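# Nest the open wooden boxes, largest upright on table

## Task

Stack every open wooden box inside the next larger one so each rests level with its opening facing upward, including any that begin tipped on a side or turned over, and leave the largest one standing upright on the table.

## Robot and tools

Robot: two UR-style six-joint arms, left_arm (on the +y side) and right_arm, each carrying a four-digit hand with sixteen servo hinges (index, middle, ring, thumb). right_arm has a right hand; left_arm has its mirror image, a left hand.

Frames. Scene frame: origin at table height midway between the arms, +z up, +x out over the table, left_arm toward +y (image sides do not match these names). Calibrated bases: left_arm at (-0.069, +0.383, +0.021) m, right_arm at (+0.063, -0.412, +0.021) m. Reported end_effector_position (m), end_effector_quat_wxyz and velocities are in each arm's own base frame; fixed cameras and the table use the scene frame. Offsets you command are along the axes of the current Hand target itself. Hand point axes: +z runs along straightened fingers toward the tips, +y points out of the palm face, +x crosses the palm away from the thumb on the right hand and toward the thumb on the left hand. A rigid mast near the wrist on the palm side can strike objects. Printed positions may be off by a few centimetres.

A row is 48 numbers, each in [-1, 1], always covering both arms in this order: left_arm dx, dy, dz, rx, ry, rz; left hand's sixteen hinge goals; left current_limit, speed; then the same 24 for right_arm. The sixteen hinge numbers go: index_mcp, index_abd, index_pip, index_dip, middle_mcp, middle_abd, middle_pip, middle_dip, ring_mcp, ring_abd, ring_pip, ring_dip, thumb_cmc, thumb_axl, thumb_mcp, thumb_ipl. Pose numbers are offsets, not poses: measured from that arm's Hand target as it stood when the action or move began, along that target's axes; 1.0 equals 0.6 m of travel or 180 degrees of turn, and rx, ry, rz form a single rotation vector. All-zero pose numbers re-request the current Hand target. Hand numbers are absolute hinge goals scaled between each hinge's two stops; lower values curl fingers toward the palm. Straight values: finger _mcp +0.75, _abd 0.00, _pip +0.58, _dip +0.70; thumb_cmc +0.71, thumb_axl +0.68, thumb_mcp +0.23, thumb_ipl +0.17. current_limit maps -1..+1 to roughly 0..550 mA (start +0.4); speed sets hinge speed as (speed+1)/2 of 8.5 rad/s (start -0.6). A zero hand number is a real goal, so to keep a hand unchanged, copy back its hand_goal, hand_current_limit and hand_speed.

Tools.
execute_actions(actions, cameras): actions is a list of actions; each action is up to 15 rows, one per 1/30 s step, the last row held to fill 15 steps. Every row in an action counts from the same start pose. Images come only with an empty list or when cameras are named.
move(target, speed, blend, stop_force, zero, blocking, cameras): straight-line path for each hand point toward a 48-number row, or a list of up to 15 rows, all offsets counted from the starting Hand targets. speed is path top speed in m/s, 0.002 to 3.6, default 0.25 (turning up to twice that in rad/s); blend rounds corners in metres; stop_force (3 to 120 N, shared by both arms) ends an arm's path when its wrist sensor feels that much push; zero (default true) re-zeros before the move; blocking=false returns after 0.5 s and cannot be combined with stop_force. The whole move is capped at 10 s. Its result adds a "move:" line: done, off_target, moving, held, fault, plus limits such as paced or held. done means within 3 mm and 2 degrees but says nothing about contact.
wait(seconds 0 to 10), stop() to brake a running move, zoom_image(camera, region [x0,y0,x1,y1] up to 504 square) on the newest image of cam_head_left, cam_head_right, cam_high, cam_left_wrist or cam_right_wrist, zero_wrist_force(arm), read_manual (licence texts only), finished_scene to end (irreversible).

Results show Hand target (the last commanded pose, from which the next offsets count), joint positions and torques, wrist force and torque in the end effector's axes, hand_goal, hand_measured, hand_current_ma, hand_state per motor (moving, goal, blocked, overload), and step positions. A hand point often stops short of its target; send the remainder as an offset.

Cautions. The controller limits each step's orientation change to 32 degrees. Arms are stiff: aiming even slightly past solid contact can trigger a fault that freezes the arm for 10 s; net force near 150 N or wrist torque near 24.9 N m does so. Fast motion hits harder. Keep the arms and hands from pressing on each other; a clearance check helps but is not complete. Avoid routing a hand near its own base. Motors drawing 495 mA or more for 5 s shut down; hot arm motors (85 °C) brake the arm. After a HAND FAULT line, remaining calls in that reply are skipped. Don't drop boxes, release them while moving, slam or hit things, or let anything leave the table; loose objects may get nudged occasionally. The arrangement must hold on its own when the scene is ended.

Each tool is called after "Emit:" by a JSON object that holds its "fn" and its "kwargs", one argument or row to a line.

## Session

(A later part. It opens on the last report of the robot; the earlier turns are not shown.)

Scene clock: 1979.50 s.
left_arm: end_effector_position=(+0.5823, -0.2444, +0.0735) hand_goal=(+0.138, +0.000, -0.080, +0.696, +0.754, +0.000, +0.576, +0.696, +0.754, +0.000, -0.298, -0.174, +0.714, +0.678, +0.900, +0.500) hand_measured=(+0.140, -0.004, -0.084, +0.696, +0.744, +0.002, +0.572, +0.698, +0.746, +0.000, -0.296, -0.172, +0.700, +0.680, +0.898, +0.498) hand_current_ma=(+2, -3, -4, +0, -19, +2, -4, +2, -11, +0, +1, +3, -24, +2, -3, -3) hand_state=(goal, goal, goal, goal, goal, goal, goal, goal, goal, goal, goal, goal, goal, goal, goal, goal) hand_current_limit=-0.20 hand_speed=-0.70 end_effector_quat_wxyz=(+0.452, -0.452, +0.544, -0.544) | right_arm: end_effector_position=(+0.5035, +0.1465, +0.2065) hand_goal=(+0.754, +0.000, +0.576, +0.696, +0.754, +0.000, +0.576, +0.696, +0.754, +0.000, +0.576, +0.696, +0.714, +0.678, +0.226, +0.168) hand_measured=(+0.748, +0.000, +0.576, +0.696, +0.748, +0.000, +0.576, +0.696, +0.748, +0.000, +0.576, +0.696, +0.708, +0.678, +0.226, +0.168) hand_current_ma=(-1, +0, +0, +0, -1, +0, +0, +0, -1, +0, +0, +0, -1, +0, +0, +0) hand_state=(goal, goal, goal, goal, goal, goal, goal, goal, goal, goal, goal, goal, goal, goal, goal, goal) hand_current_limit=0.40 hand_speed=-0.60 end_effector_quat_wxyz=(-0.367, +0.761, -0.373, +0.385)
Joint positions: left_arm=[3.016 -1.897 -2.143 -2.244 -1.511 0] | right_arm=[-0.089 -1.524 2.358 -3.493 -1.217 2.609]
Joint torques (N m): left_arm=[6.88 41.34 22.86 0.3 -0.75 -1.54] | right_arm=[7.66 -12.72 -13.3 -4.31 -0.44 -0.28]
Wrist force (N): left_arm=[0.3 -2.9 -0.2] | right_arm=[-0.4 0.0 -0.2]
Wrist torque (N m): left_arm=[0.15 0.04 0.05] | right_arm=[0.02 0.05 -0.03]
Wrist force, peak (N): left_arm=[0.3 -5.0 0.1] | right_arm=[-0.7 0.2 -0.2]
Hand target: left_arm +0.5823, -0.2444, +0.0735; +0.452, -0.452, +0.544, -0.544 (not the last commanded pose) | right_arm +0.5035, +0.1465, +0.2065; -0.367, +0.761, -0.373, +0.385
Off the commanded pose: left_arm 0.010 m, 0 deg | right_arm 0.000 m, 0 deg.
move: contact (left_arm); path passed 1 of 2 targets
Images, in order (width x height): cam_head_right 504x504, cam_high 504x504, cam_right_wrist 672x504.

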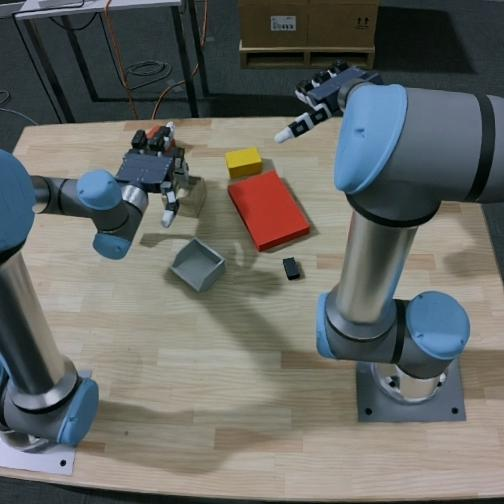

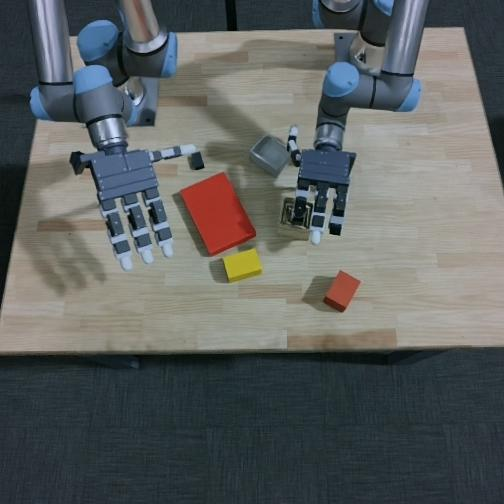

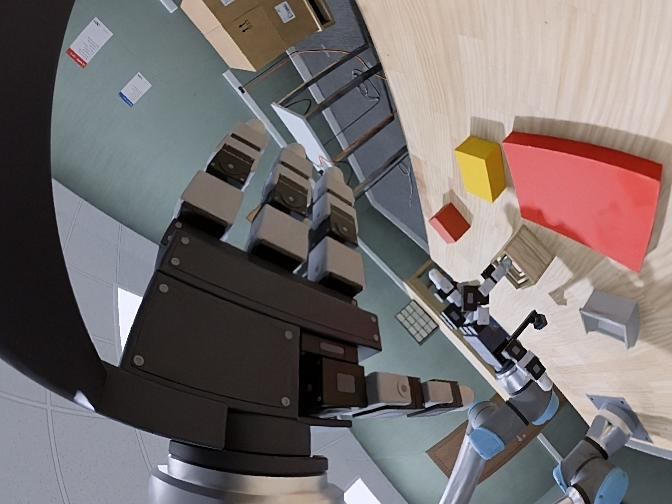

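Emit:
{"fn": "move", "kwargs": {
  "target": [
    [0,-0.004,-0.009,0,0,0,0.137,0,-0.08,0.696,0.754,0,0.576,0.696,0.754,0,-0.299,-0.174,0.714,0.678,0.9,0.5,-0.2,-0.7,0,0,0,0,0,0,0.754,0,0.576,0.696,0.754,0,0.576,0.696,0.754,0,0.576,0.696,0.714,0.678,0.226,0.168,0.4,-0.6],
    [0,0.02,-0.009,0,0,0,0.137,0,-0.08,0.696,0.754,0,0.576,0.696,0.754,0,-0.299,-0.174,0.714,0.678,0.9,0.5,-0.2,-0.7,0,0,0,0,0,0,0.754,0,0.576,0.696,0.754,0,0.576,0.696,0.754,0,0.576,0.696,0.714,0.678,0.226,0.168,0.4,-0.6]
  ],
  "speed": 0.01,
  "stop_force": 3,
  "cameras": ["cam_high","cam_head_right","cam_right_wrist"]
}}

Emit:
{"fn": "zoom_image", "kwargs": {
  "camera": "cam_right_wrist",
  "region": [500, 250, 530, 280]
}}

Emit:
{"fn": "zoom_image", "kwargs": {
  "camera": "cam_head_right",
  "region": [172, 180, 202, 210]
}}

Scene clock: 2000.93 s.
left_arm: end_effector_position=(+0.5770, -0.2434, +0.0705) hand_goal=(+0.138, +0.000, -0.080, +0.696, +0.754, +0.000, +0.576, +0.696, +0.754, +0.000, -0.298, -0.174, +0.714, +0.678, +0.900, +0.500) hand_measured=(+0.156, +0.002, -0.086, +0.692, +0.744, +0.002, +0.572, +0.698, +0.746, +0.000, -0.296, -0.172, +0.700, +0.680, +0.898, +0.498) hand_current_ma=(+39, +1, -8, -3, -19, +2, -4, +2, -11, +0, +1, +3, -24, +2, -3, -3) hand_state=(goal, goal, goal, goal, goal, goal, goal, goal, goal, goal, goal, goal, goal, goal, goal, goal) hand_current_limit=-0.20 hand_speed=-0.70 end_effector_quat_wxyz=(+0.452, -0.452, +0.544, -0.544) | right_arm: end_effector_position=(+0.5035, +0.1465, +0.2065) hand_goal=(+0.754, +0.000, +0.576, +0.696, +0.754, +0.000, +0.576, +0.696, +0.754, +0.000, +0.576, +0.696, +0.714, +0.678, +0.226, +0.168) hand_measured=(+0.748, +0.000, +0.576, +0.696, +0.748, +0.000, +0.576, +0.696, +0.748, +0.000, +0.576, +0.696, +0.708, +0.678, +0.226, +0.168) hand_current_ma=(-1, +0, +0, +0, -1, +0, +0, +0, -1, +0, +0, +0, -1, +0, +0, +0) hand_state=(goal, goal, goal, goal, goal, goal, goal, goal, goal, goal, goal, goal, goal, goal, goal, goal) hand_current_limit=0.40 hand_speed=-0.60 end_effector_quat_wxyz=(-0.367, +0.761, -0.373, +0.385)
Joint positions: left_arm=[3.017 -1.894 -2.16 -2.23 -1.51 0] | right_arm=[-0.089 -1.524 2.358 -3.493 -1.217 2.609]
Joint torques (N m): left_arm=[7.73 39.91 22.14 -0.66 1.49 -1.45] | right_arm=[8.01 -12.65 -13.37 -4.32 -0.47 -0.25]
Wrist force (N): left_arm=[0.4 -3.9 0.1] | right_arm=[-0.3 0.1 0.0]
Wrist torque (N m): left_arm=[0.18 0.06 -0.02] | right_arm=[0.01 0.03 -0.02]
Wrist force, peak (N): left_arm=[0.6 -7.7 -0.2] | right_arm=[-0.8 -0.2 0.0]
Hand target: left_arm +0.5770, -0.2434, +0.0705; +0.452, -0.452, +0.544, -0.544 (not the last commanded pose) | right_arm +0.5035, +0.1465, +0.2065; -0.367, +0.761, -0.373, +0.385
Off the commanded pose: left_arm 0.009 m, 0 deg | right_arm 0.000 m, 0 deg.
move: contact (left_arm); path passed 1 of 2 targets
Images, in order (width x height): cam_head_right 504x504, cam_high 504x504, cam_right_wrist 672x504.

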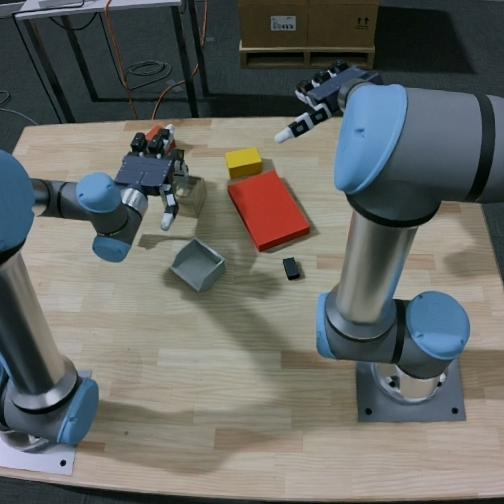

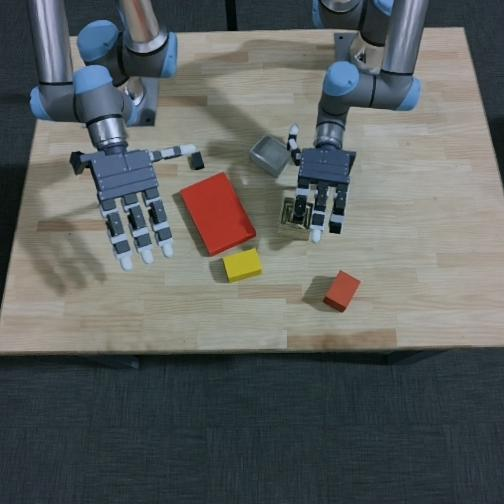

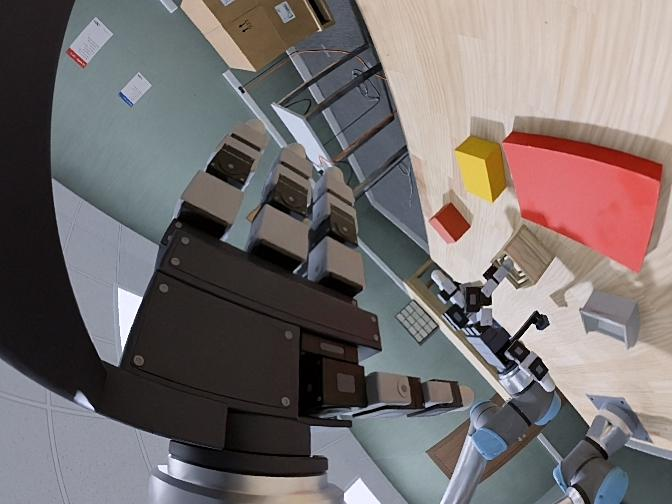

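Scaled by 16.800 from the camera's 672x504 image, which has a finer 960x720 frame.

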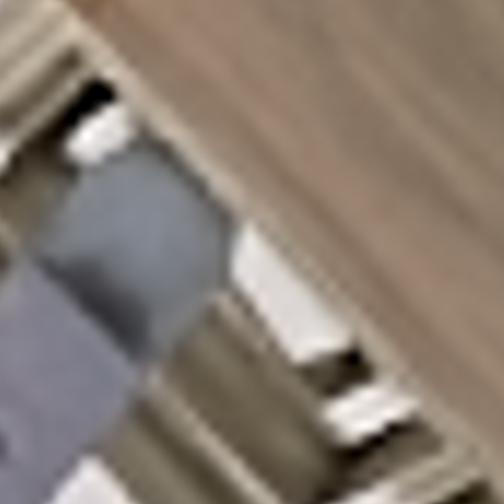

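Scaled by 16.800 from the camera's 504x504 image, which has a finer 720x720 frame.

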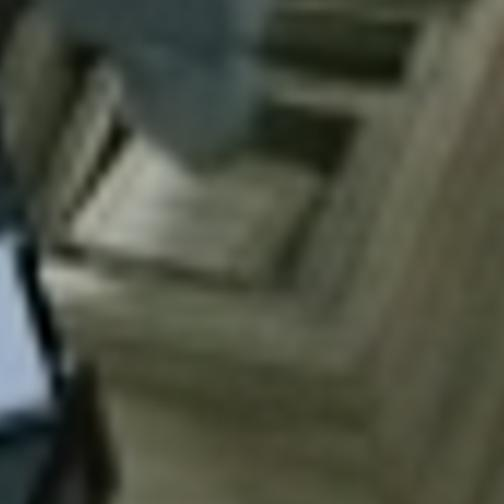

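Emit:
{"fn": "zoom_image", "kwargs": {
  "camera": "cam_high",
  "region": [280, 198, 315, 233]
}}

Emit:
{"fn": "execute_actions", "kwargs": {
  "actions": [],
  "cameras": ["cam_head_left"]
}}

Emit:
{"fn": "zoom_image", "kwargs": {
  "camera": "cam_head_left",
  "region": [165, 175, 205, 215]
}}

Scaled by 14.400 from the camera's 504x504 image, which has a finer 720x720 frame.

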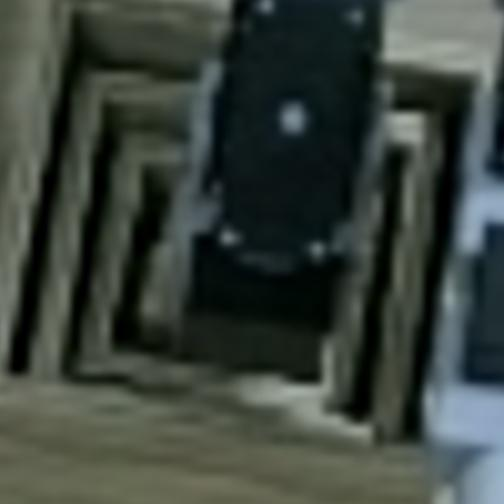

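Scene clock: 2008.77 s.
left_arm: end_effector_position=(+0.5770, -0.2434, +0.0705) hand_goal=(+0.138, +0.000, -0.080, +0.696, +0.754, +0.000, +0.576, +0.696, +0.754, +0.000, -0.298, -0.174, +0.714, +0.678, +0.900, +0.500) hand_measured=(+0.156, +0.002, -0.086, +0.692, +0.744, +0.002, +0.572, +0.698, +0.746, +0.000, -0.296, -0.172, +0.700, +0.680, +0.898, +0.498) hand_current_ma=(+39, +1, -8, -3, -19, +2, -4, +2, -11, +0, +1, +3, -24, +2, -3, -3) hand_state=(goal, goal, goal, goal, goal, goal, goal, goal, goal, goal, goal, goal, goal, goal, goal, goal) hand_current_limit=-0.20 hand_speed=-0.70 end_effector_quat_wxyz=(+0.452, -0.452, +0.544, -0.544) | right_arm: end_effector_position=(+0.5035, +0.1465, +0.2065) hand_goal=(+0.754, +0.000, +0.576, +0.696, +0.754, +0.000, +0.576, +0.696, +0.754, +0.000, +0.576, +0.696, +0.714, +0.678, +0.226, +0.168) hand_measured=(+0.748, +0.000, +0.576, +0.696, +0.748, +0.000, +0.576, +0.696, +0.748, +0.000, +0.576, +0.696, +0.708, +0.678, +0.226, +0.168) hand_current_ma=(-1, +0, +0, +0, -1, +0, +0, +0, -1, +0, +0, +0, -1, +0, +0, +0) hand_state=(goal, goal, goal, goal, goal, goal, goal, goal, goal, goal, goal, goal, goal, goal, goal, goal) hand_current_limit=0.40 hand_speed=-0.60 end_effector_quat_wxyz=(-0.367, +0.761, -0.373, +0.385)
Joint positions: left_arm=[3.017 -1.894 -2.16 -2.23 -1.51 0] | right_arm=[-0.089 -1.524 2.358 -3.493 -1.217 2.609]
Joint velocities: within noise
Joint torques (N m): left_arm=[7.86 39.08 21.13 2.15 1.67 -1.16] | right_arm=[8.83 -12.6 -13.73 -4.3 -0.52 -0.22]
Motor temperatures (°C): left_arm=[26 29 26 33 28 26] | right_arm=[23 23 24 41 35 31]
Wrist force (N): left_arm=[0.4 -4.5 0.4] | right_arm=[-0.5 0.1 -0.1]
Wrist torque (N m): left_arm=[0.11 0.08 0.00] | right_arm=[0.02 0.06 -0.05]
Wrist force, peak (N): left_arm=[0.7 -4.5 0.5] | right_arm=[-0.8 0.3 0.1]
Hand target: left_arm +0.5770, -0.2434, +0.0705; +0.452, -0.452, +0.544, -0.544 (not the last commanded pose) | right_arm +0.5035, +0.1465, +0.2065; -0.367, +0.761, -0.373, +0.385
Off the commanded pose: left_arm 0.009 m, 0 deg | right_arm 0.000 m, 0 deg.
Images, in order (width x height): cam_head_left 504x504.

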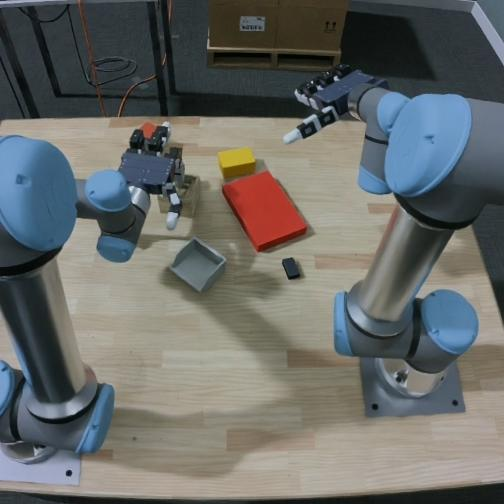

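Scaled by 12.600 from the camera's 504x504 image, which has a finer 720x720 frame.

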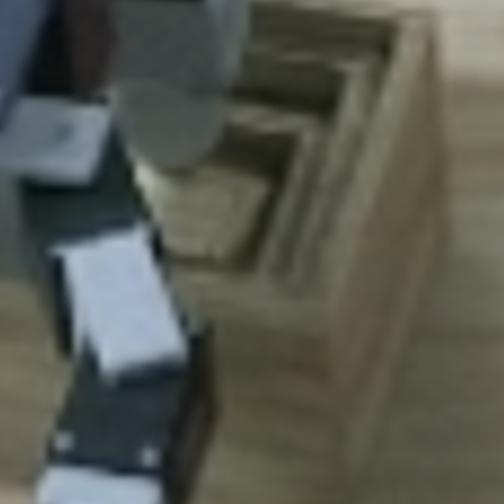

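Emit:
{"fn": "move", "kwargs": {
  "target": [0,-0.02,0.0,0,0,0,0.137,0,-0.08,0.696,0.754,0,0.576,0.696,0.754,0,-0.299,-0.174,0.714,0.678,0.9,0.5,-0.2,-0.7,0,0,0,0,0,0,0.754,0,0.576,0.696,0.754,0,0.576,0.696,0.754,0,0.576,0.696,0.714,0.678,0.226,0.168,0.4,-0.6],
  "speed": 0.03,
  "cameras": ["cam_high","cam_head_right","cam_right_wrist"]
}}

Emit:
{"fn": "zoom_image", "kwargs": {
  "camera": "cam_right_wrist",
  "region": [500, 250, 530, 280]
}}

Emit:
{"fn": "zoom_image", "kwargs": {
  "camera": "cam_head_right",
  "region": [172, 180, 202, 210]
}}

Emit:
{"fn": "zoom_image", "kwargs": {
  "camera": "cam_high",
  "region": [280, 198, 315, 233]
}}

Scene clock: 2016.40 s.
left_arm: end_effector_position=(+0.5771, -0.2434, +0.0827) hand_goal=(+0.138, +0.000, -0.080, +0.696, +0.754, +0.000, +0.576, +0.696, +0.754, +0.000, -0.298, -0.174, +0.714, +0.678, +0.900, +0.500) hand_measured=(+0.134, +0.002, -0.084, +0.694, +0.744, +0.002, +0.572, +0.698, +0.746, +0.000, -0.296, -0.172, +0.700, +0.680, +0.898, +0.498) hand_current_ma=(-4, +1, -3, -3, -19, +2, -4, +2, -11, +0, +1, +3, -24, +2, -3, -3) hand_state=(goal, goal, goal, goal, goal, goal, goal, goal, goal, goal, goal, goal, goal, goal, goal, goal) hand_current_limit=-0.20 hand_speed=-0.70 end_effector_quat_wxyz=(+0.452, -0.452, +0.544, -0.544) end_effector_velocity=(+0.001, +0.000, +0.000) end_effector_angular_velocity=(+0.000, -0.004, +0.002) | right_arm: end_effector_position=(+0.5035, +0.1465, +0.2065) hand_goal=(+0.754, +0.000, +0.576, +0.696, +0.754, +0.000, +0.576, +0.696, +0.754, +0.000, +0.576, +0.696, +0.714, +0.678, +0.226, +0.168) hand_measured=(+0.748, +0.000, +0.576, +0.696, +0.748, +0.000, +0.576, +0.696, +0.748, +0.000, +0.576, +0.696, +0.708, +0.678, +0.226, +0.168) hand_current_ma=(-1, +0, +0, +0, -1, +0, +0, +0, -1, +0, +0, +0, -1, +0, +0, +0) hand_state=(goal, goal, goal, goal, goal, goal, goal, goal, goal, goal, goal, goal, goal, goal, goal, goal) hand_current_limit=0.40 hand_speed=-0.60 end_effector_quat_wxyz=(-0.367, +0.761, -0.373, +0.385)
Joint positions: left_arm=[3.017 -1.867 -2.151 -2.265 -1.51 0] | right_arm=[-0.089 -1.524 2.358 -3.493 -1.217 2.609]
Joint velocities: left_arm=[0 -0.002 0.001 0.006 -0.001 0] | right_arm=[within noise]
Joint torques (N m): left_arm=[6.86 15.81 13.1 4.63 1.08 -1.51] | right_arm=[8.75 -12.79 -13.14 -4.3 -0.41 -0.17]
Wrist force (N): left_arm=[0.3 -0.8 0.5] | right_arm=[-0.5 0.0 0.1]
Wrist torque (N m): left_arm=[0.10 0.06 0.08] | right_arm=[-0.01 0.06 -0.04]
Wrist force, peak (N): left_arm=[0.7 -4.6 0.4] | right_arm=[-0.7 -0.2 -0.1]
Hand target: left_arm +0.5770, -0.2434, +0.0825; +0.452, -0.452, +0.544, -0.544 | right_arm +0.5035, +0.1465, +0.2065; -0.367, +0.761, -0.373, +0.385
Off the commanded pose: left_arm 0.000 m, 0 deg | right_arm 0.000 m, 0 deg.
move: done
Images, in order (width x height): cam_head_right 504x504, cam_high 504x504, cam_right_wrist 672x504.

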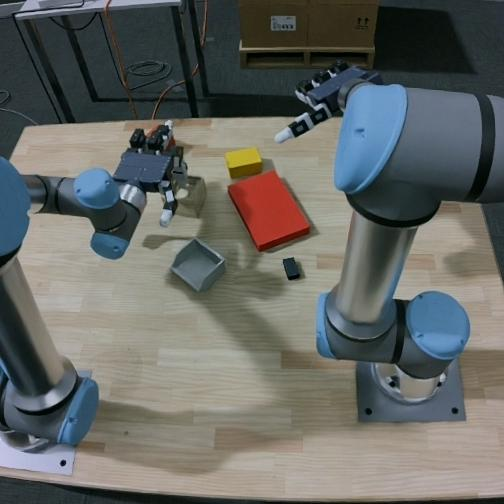

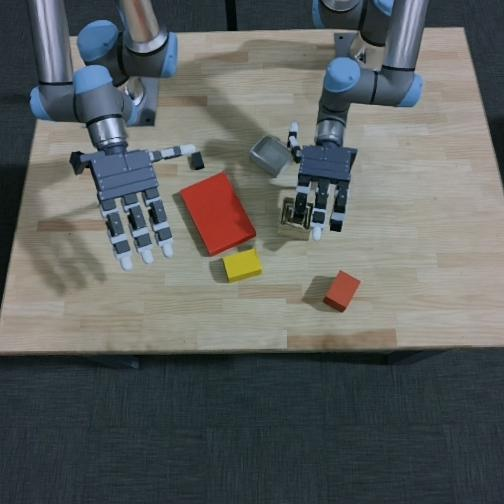

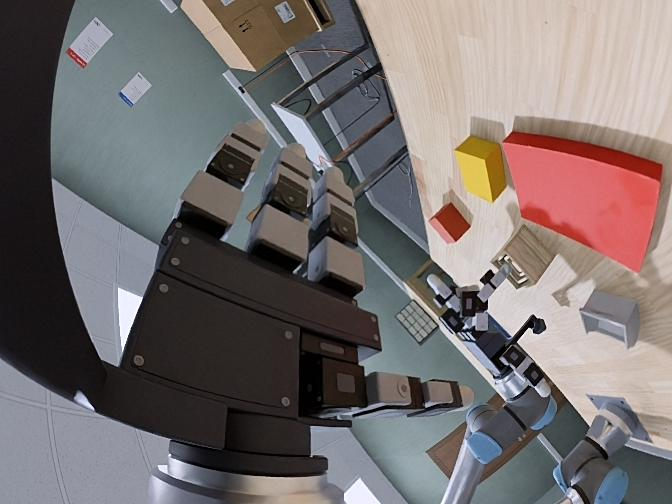

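Scaled by 16.800 from the camera's 672x504 image, which has a finer 960x720 frame.

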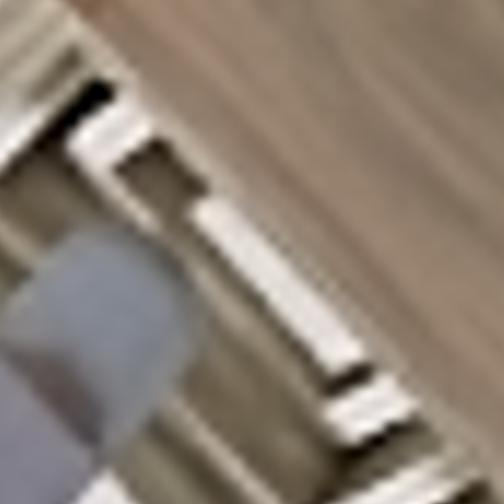

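Scaled by 16.800 from the camera's 504x504 image, which has a finer 720x720 frame.

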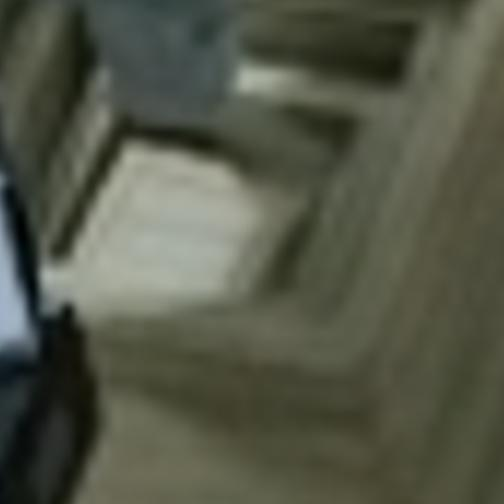

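Scaled by 14.400 from the camera's 504x504 image, which has a finer 720x720 frame.

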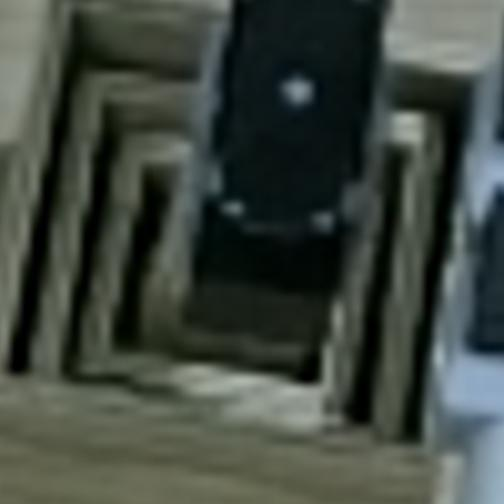

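Emit:
{"fn": "move", "kwargs": {
  "target": [
    [0.006,0,-0.0175,0,0,0,0.137,0,-0.08,0.696,0.754,0,0.576,0.696,0.754,0,-0.299,-0.174,0.714,0.678,0.9,0.5,-0.2,-0.7,0,0,0,0,0,0,0.754,0,0.576,0.696,0.754,0,0.576,0.696,0.754,0,0.576,0.696,0.714,0.678,0.226,0.168,0.4,-0.6],
    [0.006,0.03,-0.0175,0,0,0,0.137,0,-0.08,0.696,0.754,0,0.576,0.696,0.754,0,-0.299,-0.174,0.714,0.678,0.9,0.5,-0.2,-0.7,0,0,0,0,0,0,0.754,0,0.576,0.696,0.754,0,0.576,0.696,0.754,0,0.576,0.696,0.714,0.678,0.226,0.168,0.4,-0.6]
  ],
  "speed": 0.01,
  "stop_force": 3,
  "cameras": ["cam_high","cam_head_right","cam_right_wrist"]
}}

Emit:
{"fn": "zoom_image", "kwargs": {
  "camera": "cam_right_wrist",
  "region": [500, 250, 530, 280]
}}

Emit:
{"fn": "zoom_image", "kwargs": {
  "camera": "cam_head_right",
  "region": [172, 180, 202, 210]
}}

Scene clock: 2046.37 s.
left_arm: end_effector_position=(+0.5660, -0.2450, +0.0718) hand_goal=(+0.138, +0.000, -0.080, +0.696, +0.754, +0.000, +0.576, +0.696, +0.754, +0.000, -0.298, -0.174, +0.714, +0.678, +0.900, +0.500) hand_measured=(+0.138, +0.002, -0.088, +0.692, +0.744, +0.002, +0.572, +0.698, +0.746, +0.000, -0.296, -0.172, +0.700, +0.680, +0.898, +0.498) hand_current_ma=(+1, +1, -12, -6, -19, +2, -4, +2, -11, +0, +1, +3, -24, +2, -3, -3) hand_state=(goal, goal, goal, goal, goal, goal, goal, goal, goal, goal, goal, goal, goal, goal, goal, goal) hand_current_limit=-0.20 hand_speed=-0.70 end_effector_quat_wxyz=(+0.452, -0.452, +0.544, -0.544) | right_arm: end_effector_position=(+0.5035, +0.1465, +0.2065) hand_goal=(+0.754, +0.000, +0.576, +0.696, +0.754, +0.000, +0.576, +0.696, +0.754, +0.000, +0.576, +0.696, +0.714, +0.678, +0.226, +0.168) hand_measured=(+0.748, +0.000, +0.576, +0.696, +0.748, +0.000, +0.576, +0.696, +0.748, +0.000, +0.576, +0.696, +0.708, +0.678, +0.226, +0.168) hand_current_ma=(-1, +0, +0, +0, -1, +0, +0, +0, -1, +0, +0, +0, -1, +0, +0, +0) hand_state=(goal, goal, goal, goal, goal, goal, goal, goal, goal, goal, goal, goal, goal, goal, goal, goal) hand_current_limit=0.40 hand_speed=-0.60 end_effector_quat_wxyz=(-0.367, +0.761, -0.373, +0.385)
Joint positions: left_arm=[3.009 -1.874 -2.185 -2.224 -1.518 0] | right_arm=[-0.089 -1.524 2.358 -3.493 -1.217 2.609]
Joint torques (N m): left_arm=[6.06 40.71 23.48 0.12 1.74 -1.96] | right_arm=[8.31 -12.66 -13.47 -4.36 -0.38 -0.27]
Wrist force (N): left_arm=[0.2 -1.9 0.4] | right_arm=[-0.4 0.1 0.1]
Wrist torque (N m): left_arm=[0.15 0.06 0.03] | right_arm=[0.00 0.05 -0.04]
Wrist force, peak (N): left_arm=[0.3 -5.7 -0.2] | right_arm=[-0.7 -0.2 0.3]
Hand target: left_arm +0.5660, -0.2450, +0.0718; +0.452, -0.452, +0.544, -0.544 (not the last commanded pose) | right_arm +0.5035, +0.1465, +0.2065; -0.367, +0.761, -0.373, +0.385
Off the commanded pose: left_arm 0.007 m, 0 deg | right_arm 0.000 m, 0 deg.
move: contact (left_arm); path passed 1 of 2 targets
Images, in order (width x height): cam_head_right 504x504, cam_high 504x504, cam_right_wrist 672x504.

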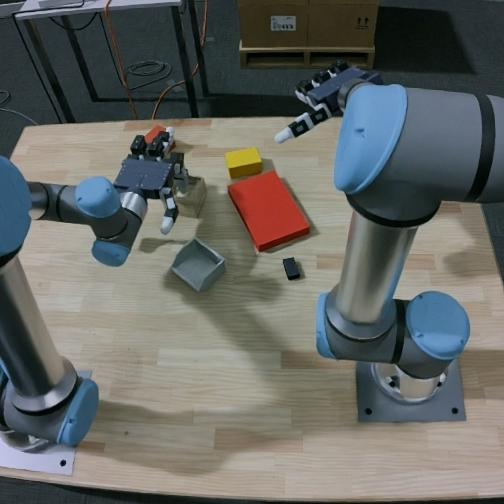

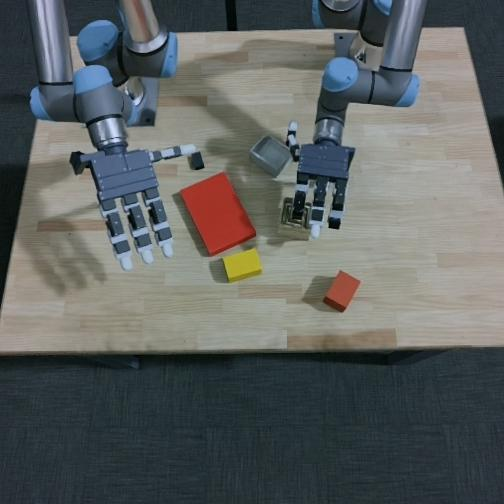

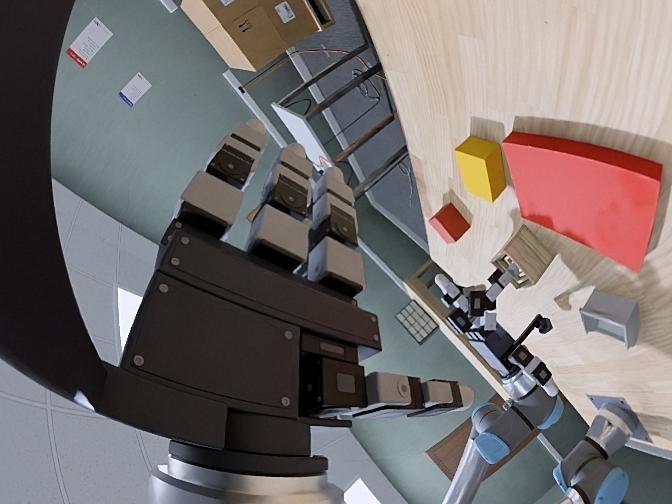

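Scaled by 16.800 from the camera's 672x504 image, which has a finer 960x720 frame.

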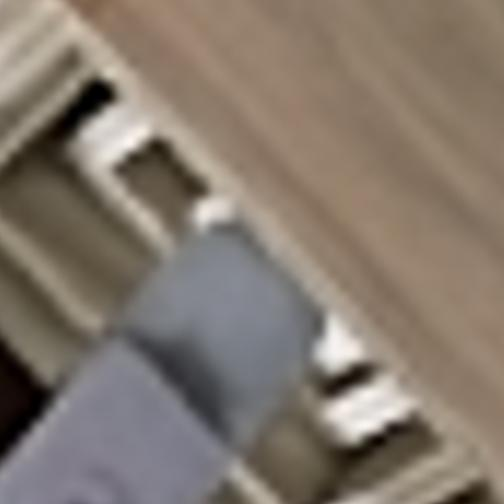

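Scaled by 16.800 from the camera's 504x504 image, which has a finer 720x720 frame.

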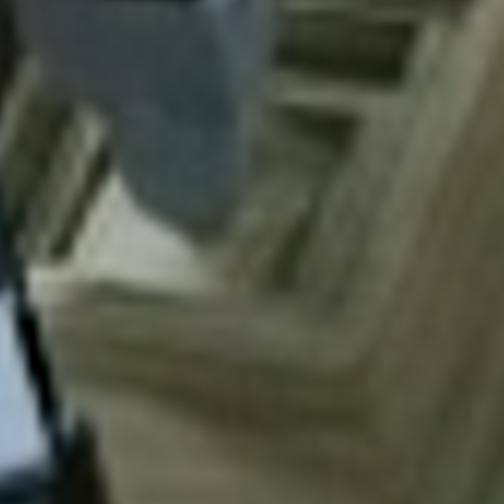

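Emit:
{"fn": "move", "kwargs": {
  "target": [
    [0,0.0012,0,0,0,0,0.137,0,-0.08,0.696,0.754,0,0.576,0.696,0.754,0,-0.299,-0.174,0.714,0.678,0.9,0.5,-0.2,-0.7,0,0,0,0,0,0,0.754,0,0.576,0.696,0.754,0,0.576,0.696,0.754,0,0.576,0.696,0.714,0.678,0.226,0.168,0.4,-0.6],
    [0,0.0012,0.012,0,0,0,0.137,0,-0.08,0.696,0.754,0,0.576,0.696,0.754,0,-0.299,-0.174,0.714,0.678,0.9,0.5,-0.2,-0.7,0,0,0,0,0,0,0.754,0,0.576,0.696,0.754,0,0.576,0.696,0.754,0,0.576,0.696,0.714,0.678,0.226,0.168,0.4,-0.6]
  ],
  "speed": 0.015,
  "cameras": ["cam_high","cam_head_right","cam_right_wrist"]
}}

Emit:
{"fn": "zoom_image", "kwargs": {
  "camera": "cam_right_wrist",
  "region": [500, 250, 530, 280]
}}

Emit:
{"fn": "zoom_image", "kwargs": {
  "camera": "cam_head_right",
  "region": [172, 180, 202, 210]
}}

Scene clock: 2054.37 s.
left_arm: end_effector_position=(+0.5732, -0.2464, +0.0711) hand_goal=(+0.138, +0.000, -0.080, +0.696, +0.754, +0.000, +0.576, +0.696, +0.754, +0.000, -0.298, -0.174, +0.714, +0.678, +0.900, +0.500) hand_measured=(+0.138, +0.002, -0.126, +0.668, +0.744, +0.002, +0.572, +0.698, +0.746, +0.000, -0.296, -0.172, +0.700, +0.680, +0.898, +0.498) hand_current_ma=(+0, +2, -115, -64, -19, +2, -4, +2, -11, +0, +1, +3, -24, +2, -3, -3) hand_state=(goal, goal, blocked, blocked, goal, goal, goal, goal, goal, goal, goal, goal, goal, goal, goal, goal) hand_current_limit=-0.20 hand_speed=-0.70 end_effector_quat_wxyz=(+0.452, -0.452, +0.544, -0.544) | right_arm: end_effector_position=(+0.5035, +0.1465, +0.2065) hand_goal=(+0.754, +0.000, +0.576, +0.696, +0.754, +0.000, +0.576, +0.696, +0.754, +0.000, +0.576, +0.696, +0.714, +0.678, +0.226, +0.168) hand_measured=(+0.748, +0.000, +0.576, +0.696, +0.748, +0.000, +0.576, +0.696, +0.748, +0.000, +0.576, +0.696, +0.708, +0.678, +0.226, +0.168) hand_current_ma=(-1, +0, +0, +0, -1, +0, +0, +0, -1, +0, +0, +0, -1, +0, +0, +0) hand_state=(goal, goal, goal, goal, goal, goal, goal, goal, goal, goal, goal, goal, goal, goal, goal, goal) hand_current_limit=0.40 hand_speed=-0.60 end_effector_quat_wxyz=(-0.367, +0.761, -0.373, +0.385)
Joint positions: left_arm=[3.008 -1.889 -2.165 -2.229 -1.519 0] | right_arm=[-0.089 -1.524 2.358 -3.493 -1.217 2.609]
Joint torques (N m): left_arm=[-8.6 28.17 3.37 -1.28 -2.72 -1.45] | right_arm=[8.23 -12.35 -13.79 -4.34 -0.46 -0.26]
Wrist force (N): left_arm=[0.9 -12.8 -2.3] | right_arm=[-0.2 0.1 -0.1]
Wrist torque (N m): left_arm=[0.10 0.08 -0.16] | right_arm=[0.02 0.03 -0.03]
Wrist force, peak (N): left_arm=[0.9 -12.8 -2.3] | right_arm=[-0.7 0.3 -0.1]
Hand target: left_arm +0.5731, -0.2463, +0.0711; +0.452, -0.452, +0.544, -0.544 | right_arm +0.5035, +0.1465, +0.2065; -0.367, +0.761, -0.373, +0.385
Off the commanded pose: left_arm 0.000 m, 0 deg | right_arm 0.000 m, 0 deg.
move: done
Images, in order (width x height): cam_head_right 504x504, cam_high 504x504, cam_right_wrist 672x504.

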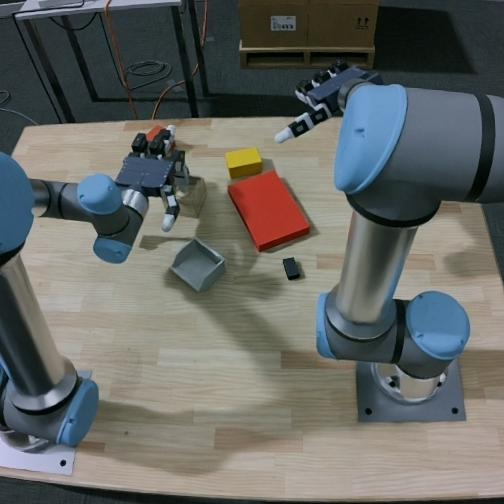

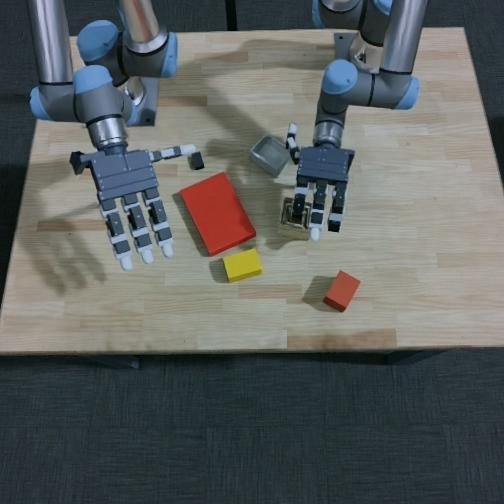

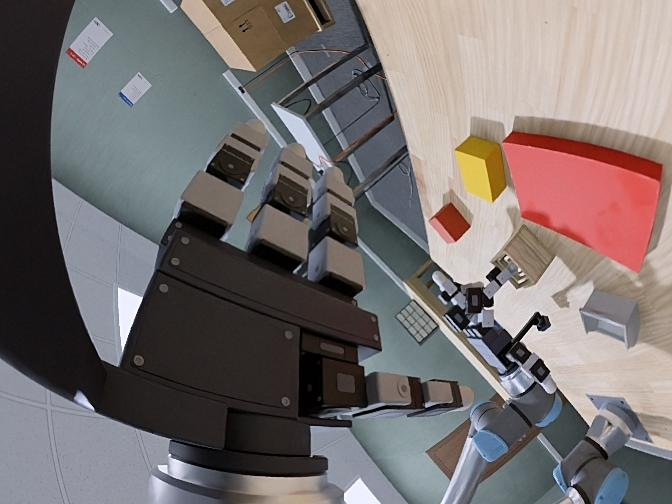

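Scaled by 16.800 from the camera's 672x504 image, which has a finer 960x720 frame.

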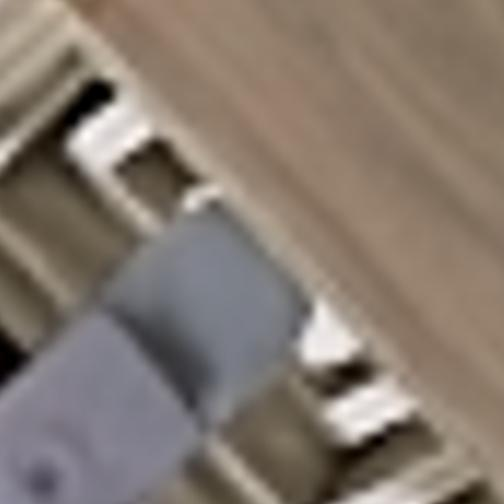

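Scaled by 16.800 from the camera's 504x504 image, which has a finer 720x720 frame.

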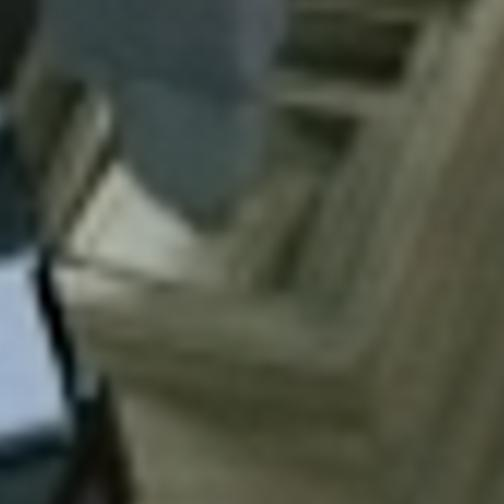

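Emit:
{"fn": "move", "kwargs": {
  "target": [0,-0.0012,0.002,0,0,0,0.137,0,-0.08,0.696,0.754,0,0.576,0.696,0.754,0,-0.299,-0.174,0.714,0.678,0.9,0.5,-0.2,-0.7,0,0,0,0,0,0,0.754,0,0.576,0.696,0.754,0,0.576,0.696,0.754,0,0.576,0.696,0.714,0.678,0.226,0.168,0.4,-0.6],
  "speed": 0.01,
  "cameras": ["cam_high","cam_head_right","cam_right_wrist"]
}}

Emit:
{"fn": "zoom_image", "kwargs": {
  "camera": "cam_right_wrist",
  "region": [500, 250, 530, 280]
}}

Emit:
{"fn": "zoom_image", "kwargs": {
  "camera": "cam_head_right",
  "region": [172, 180, 202, 210]
}}

Scene clock: 2062.43 s.
left_arm: end_effector_position=(+0.5743, -0.2466, +0.0718) hand_goal=(+0.138, +0.000, -0.080, +0.696, +0.754, +0.000, +0.576, +0.696, +0.754, +0.000, -0.298, -0.174, +0.714, +0.678, +0.900, +0.500) hand_measured=(+0.138, +0.004, -0.124, +0.666, +0.744, +0.002, +0.572, +0.698, +0.746, +0.000, -0.296, -0.172, +0.700, +0.680, +0.898, +0.498) hand_current_ma=(+0, +5, -112, -67, -19, +2, -4, +2, -11, +0, +1, +3, -24, +2, -3, -3) hand_state=(goal, goal, blocked, blocked, goal, goal, goal, goal, goal, goal, goal, goal, goal, goal, goal, goal) hand_current_limit=-0.20 hand_speed=-0.70 end_effector_quat_wxyz=(+0.452, -0.452, +0.544, -0.544) | right_arm: end_effector_position=(+0.5035, +0.1465, +0.2065) hand_goal=(+0.754, +0.000, +0.576, +0.696, +0.754, +0.000, +0.576, +0.696, +0.754, +0.000, +0.576, +0.696, +0.714, +0.678, +0.226, +0.168) hand_measured=(+0.748, +0.000, +0.576, +0.696, +0.748, +0.000, +0.576, +0.696, +0.748, +0.000, +0.576, +0.696, +0.708, +0.678, +0.226, +0.168) hand_current_ma=(-1, +0, +0, +0, -1, +0, +0, +0, -1, +0, +0, +0, -1, +0, +0, +0) hand_state=(goal, goal, goal, goal, goal, goal, goal, goal, goal, goal, goal, goal, goal, goal, goal, goal) hand_current_limit=0.40 hand_speed=-0.60 end_effector_quat_wxyz=(-0.367, +0.761, -0.373, +0.385)
Joint positions: left_arm=[3.008 -1.889 -2.162 -2.233 -1.519 0] | right_arm=[-0.089 -1.524 2.358 -3.493 -1.217 2.609]
Joint torques (N m): left_arm=[-9.16 13.07 16.71 -0.72 -2.66 0.25] | right_arm=[8.66 -12.49 -13.45 -4.3 -0.41 -0.25]
Wrist force (N): left_arm=[0.8 -5.9 -0.7] | right_arm=[-0.6 0.0 0.0]
Wrist torque (N m): left_arm=[0.12 0.08 -0.06] | right_arm=[-0.01 0.07 -0.06]
Wrist force, peak (N): left_arm=[0.7 -13.5 -2.1] | right_arm=[-0.8 -0.2 -0.1]
Hand target: left_arm +0.5743, -0.2466, +0.0718; +0.452, -0.452, +0.544, -0.544 | right_arm +0.5035, +0.1465, +0.2065; -0.367, +0.761, -0.373, +0.385
Off the commanded pose: left_arm 0.000 m, 0 deg | right_arm 0.000 m, 0 deg.
move: done
Images, in order (width x height): cam_head_right 504x504, cam_high 504x504, cam_right_wrist 672x504.

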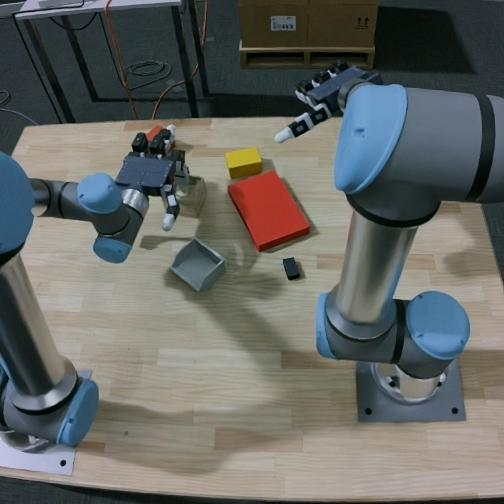

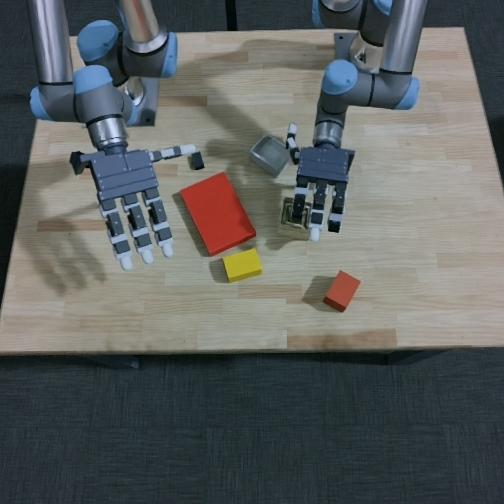

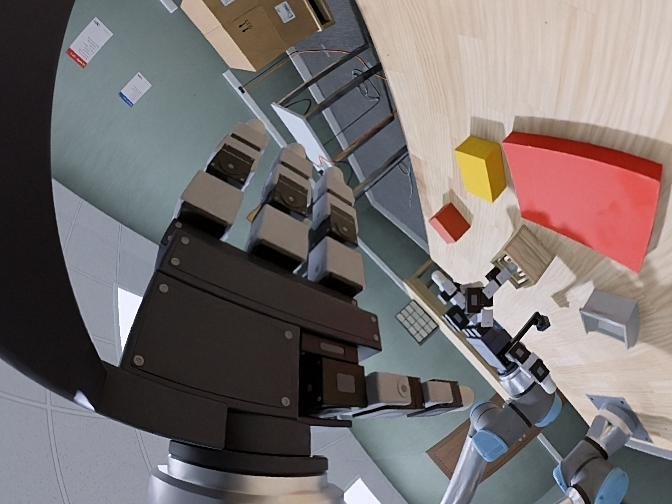

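Scaled by 16.800 from the camera's 672x504 image, which has a finer 960x720 frame.

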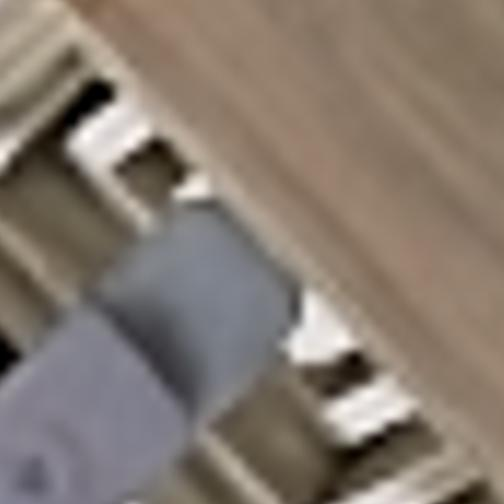

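Scaled by 16.800 from the camera's 504x504 image, which has a finer 720x720 frame.

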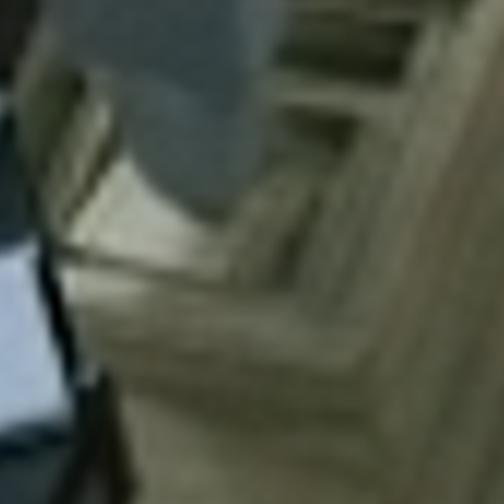

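Emit:
{"fn": "move", "kwargs": {
  "target": [0,-0.0008,0.004,0,0,0,0.137,0,-0.08,0.696,0.754,0,0.576,0.696,0.754,0,-0.299,-0.174,0.714,0.678,0.9,0.5,-0.2,-0.7,0,0,0,0,0,0,0.754,0,0.576,0.696,0.754,0,0.576,0.696,0.754,0,0.576,0.696,0.714,0.678,0.226,0.168,0.4,-0.6],
  "speed": 0.01,
  "cameras": ["cam_high","cam_head_right","cam_right_wrist"]
}}

Emit:
{"fn": "zoom_image", "kwargs": {
  "camera": "cam_right_wrist",
  "region": [500, 250, 530, 280]
}}

Emit:
{"fn": "zoom_image", "kwargs": {
  "camera": "cam_head_right",
  "region": [172, 180, 202, 210]
}}

Scene clock: 2073.60 s.
left_arm: end_effector_position=(+0.5767, -0.2470, +0.0723) hand_goal=(+0.138, +0.000, -0.080, +0.696, +0.754, +0.000, +0.576, +0.696, +0.754, +0.000, -0.298, -0.174, +0.714, +0.678, +0.900, +0.500) hand_measured=(+0.142, +0.010, -0.114, +0.670, +0.744, +0.002, +0.572, +0.698, +0.746, +0.000, -0.296, -0.172, +0.700, +0.680, +0.898, +0.498) hand_current_ma=(+8, +15, -78, -54, -19, +2, -4, +2, -11, +0, +1, +3, -24, +2, -3, -3) hand_state=(goal, goal, blocked, blocked, goal, goal, goal, goal, goal, goal, goal, goal, goal, goal, goal, goal) hand_current_limit=-0.20 hand_speed=-0.70 end_effector_quat_wxyz=(+0.452, -0.452, +0.544, -0.544) | right_arm: end_effector_position=(+0.5035, +0.1465, +0.2065) hand_goal=(+0.754, +0.000, +0.576, +0.696, +0.754, +0.000, +0.576, +0.696, +0.754, +0.000, +0.576, +0.696, +0.714, +0.678, +0.226, +0.168) hand_measured=(+0.748, +0.000, +0.576, +0.696, +0.748, +0.000, +0.576, +0.696, +0.748, +0.000, +0.576, +0.696, +0.708, +0.678, +0.226, +0.168) hand_current_ma=(-1, +0, +0, +0, -1, +0, +0, +0, -1, +0, +0, +0, -1, +0, +0, +0) hand_state=(goal, goal, goal, goal, goal, goal, goal, goal, goal, goal, goal, goal, goal, goal, goal, goal) hand_current_limit=0.40 hand_speed=-0.60 end_effector_quat_wxyz=(-0.367, +0.761, -0.373, +0.385)
Joint positions: left_arm=[3.007 -1.893 -2.155 -2.236 -1.52 0] | right_arm=[-0.089 -1.524 2.358 -3.493 -1.217 2.609]
Joint torques (N m): left_arm=[-8.11 18.29 12 -0.46 -2.91 2.31] | right_arm=[8.66 -12.92 -13.19 -4.37 -0.39 -0.29]
Wrist force (N): left_arm=[1.4 -6.4 -0.1] | right_arm=[-0.2 0.2 -0.1]
Wrist torque (N m): left_arm=[0.12 0.07 -0.06] | right_arm=[0.03 0.03 -0.02]
Wrist force, peak (N): left_arm=[0.9 -7.0 -0.4] | right_arm=[-0.7 0.2 0.1]
Hand target: left_arm +0.5767, -0.2470, +0.0723; +0.452, -0.452, +0.544, -0.544 | right_arm +0.5035, +0.1465, +0.2065; -0.367, +0.761, -0.373, +0.385
Off the commanded pose: left_arm 0.000 m, 0 deg | right_arm 0.000 m, 0 deg.
move: done
Images, in order (width x height): cam_head_right 504x504, cam_high 504x504, cam_right_wrist 672x504.

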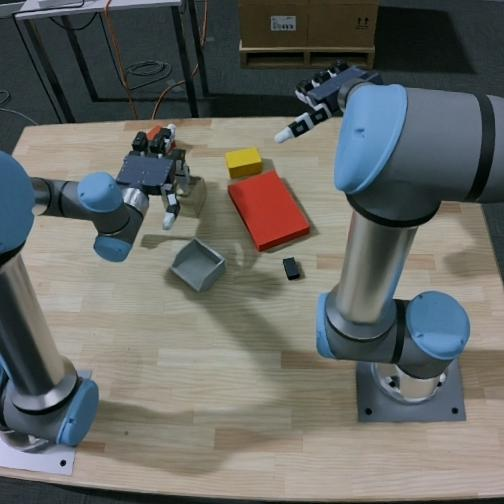

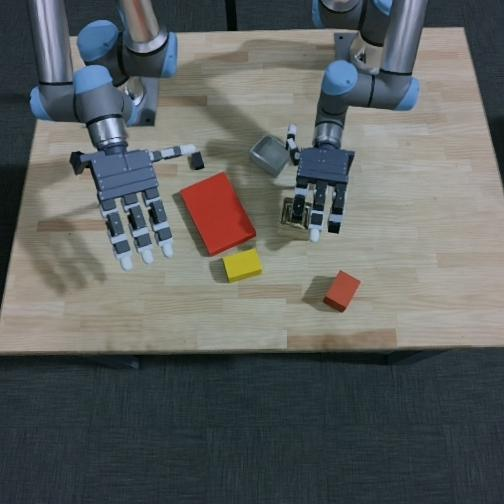

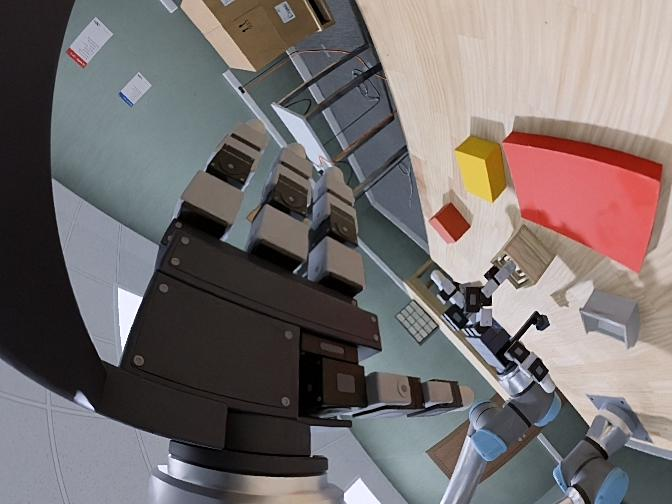

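Scaled by 16.800 from the camera's 672x504 image, which has a finer 960x720 frame.

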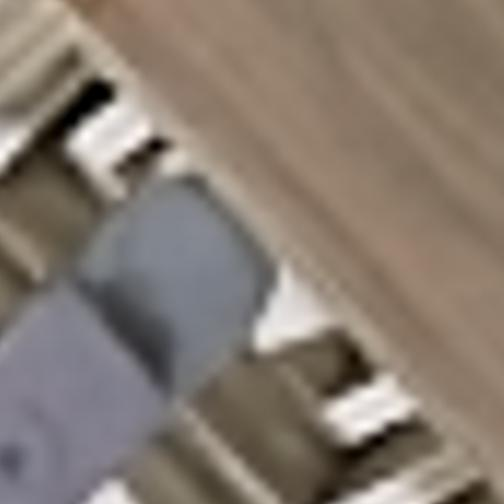

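Scaled by 16.800 from the camera's 504x504 image, which has a finer 720x720 frame.

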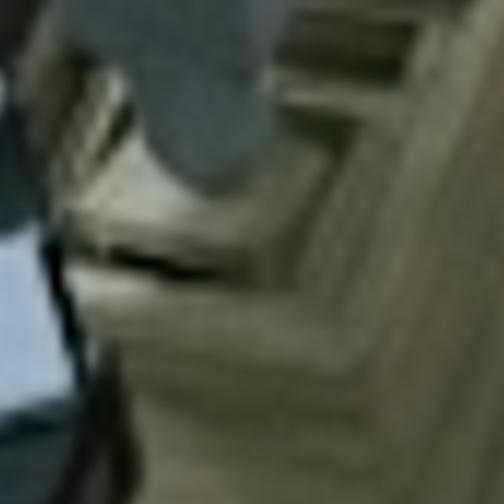

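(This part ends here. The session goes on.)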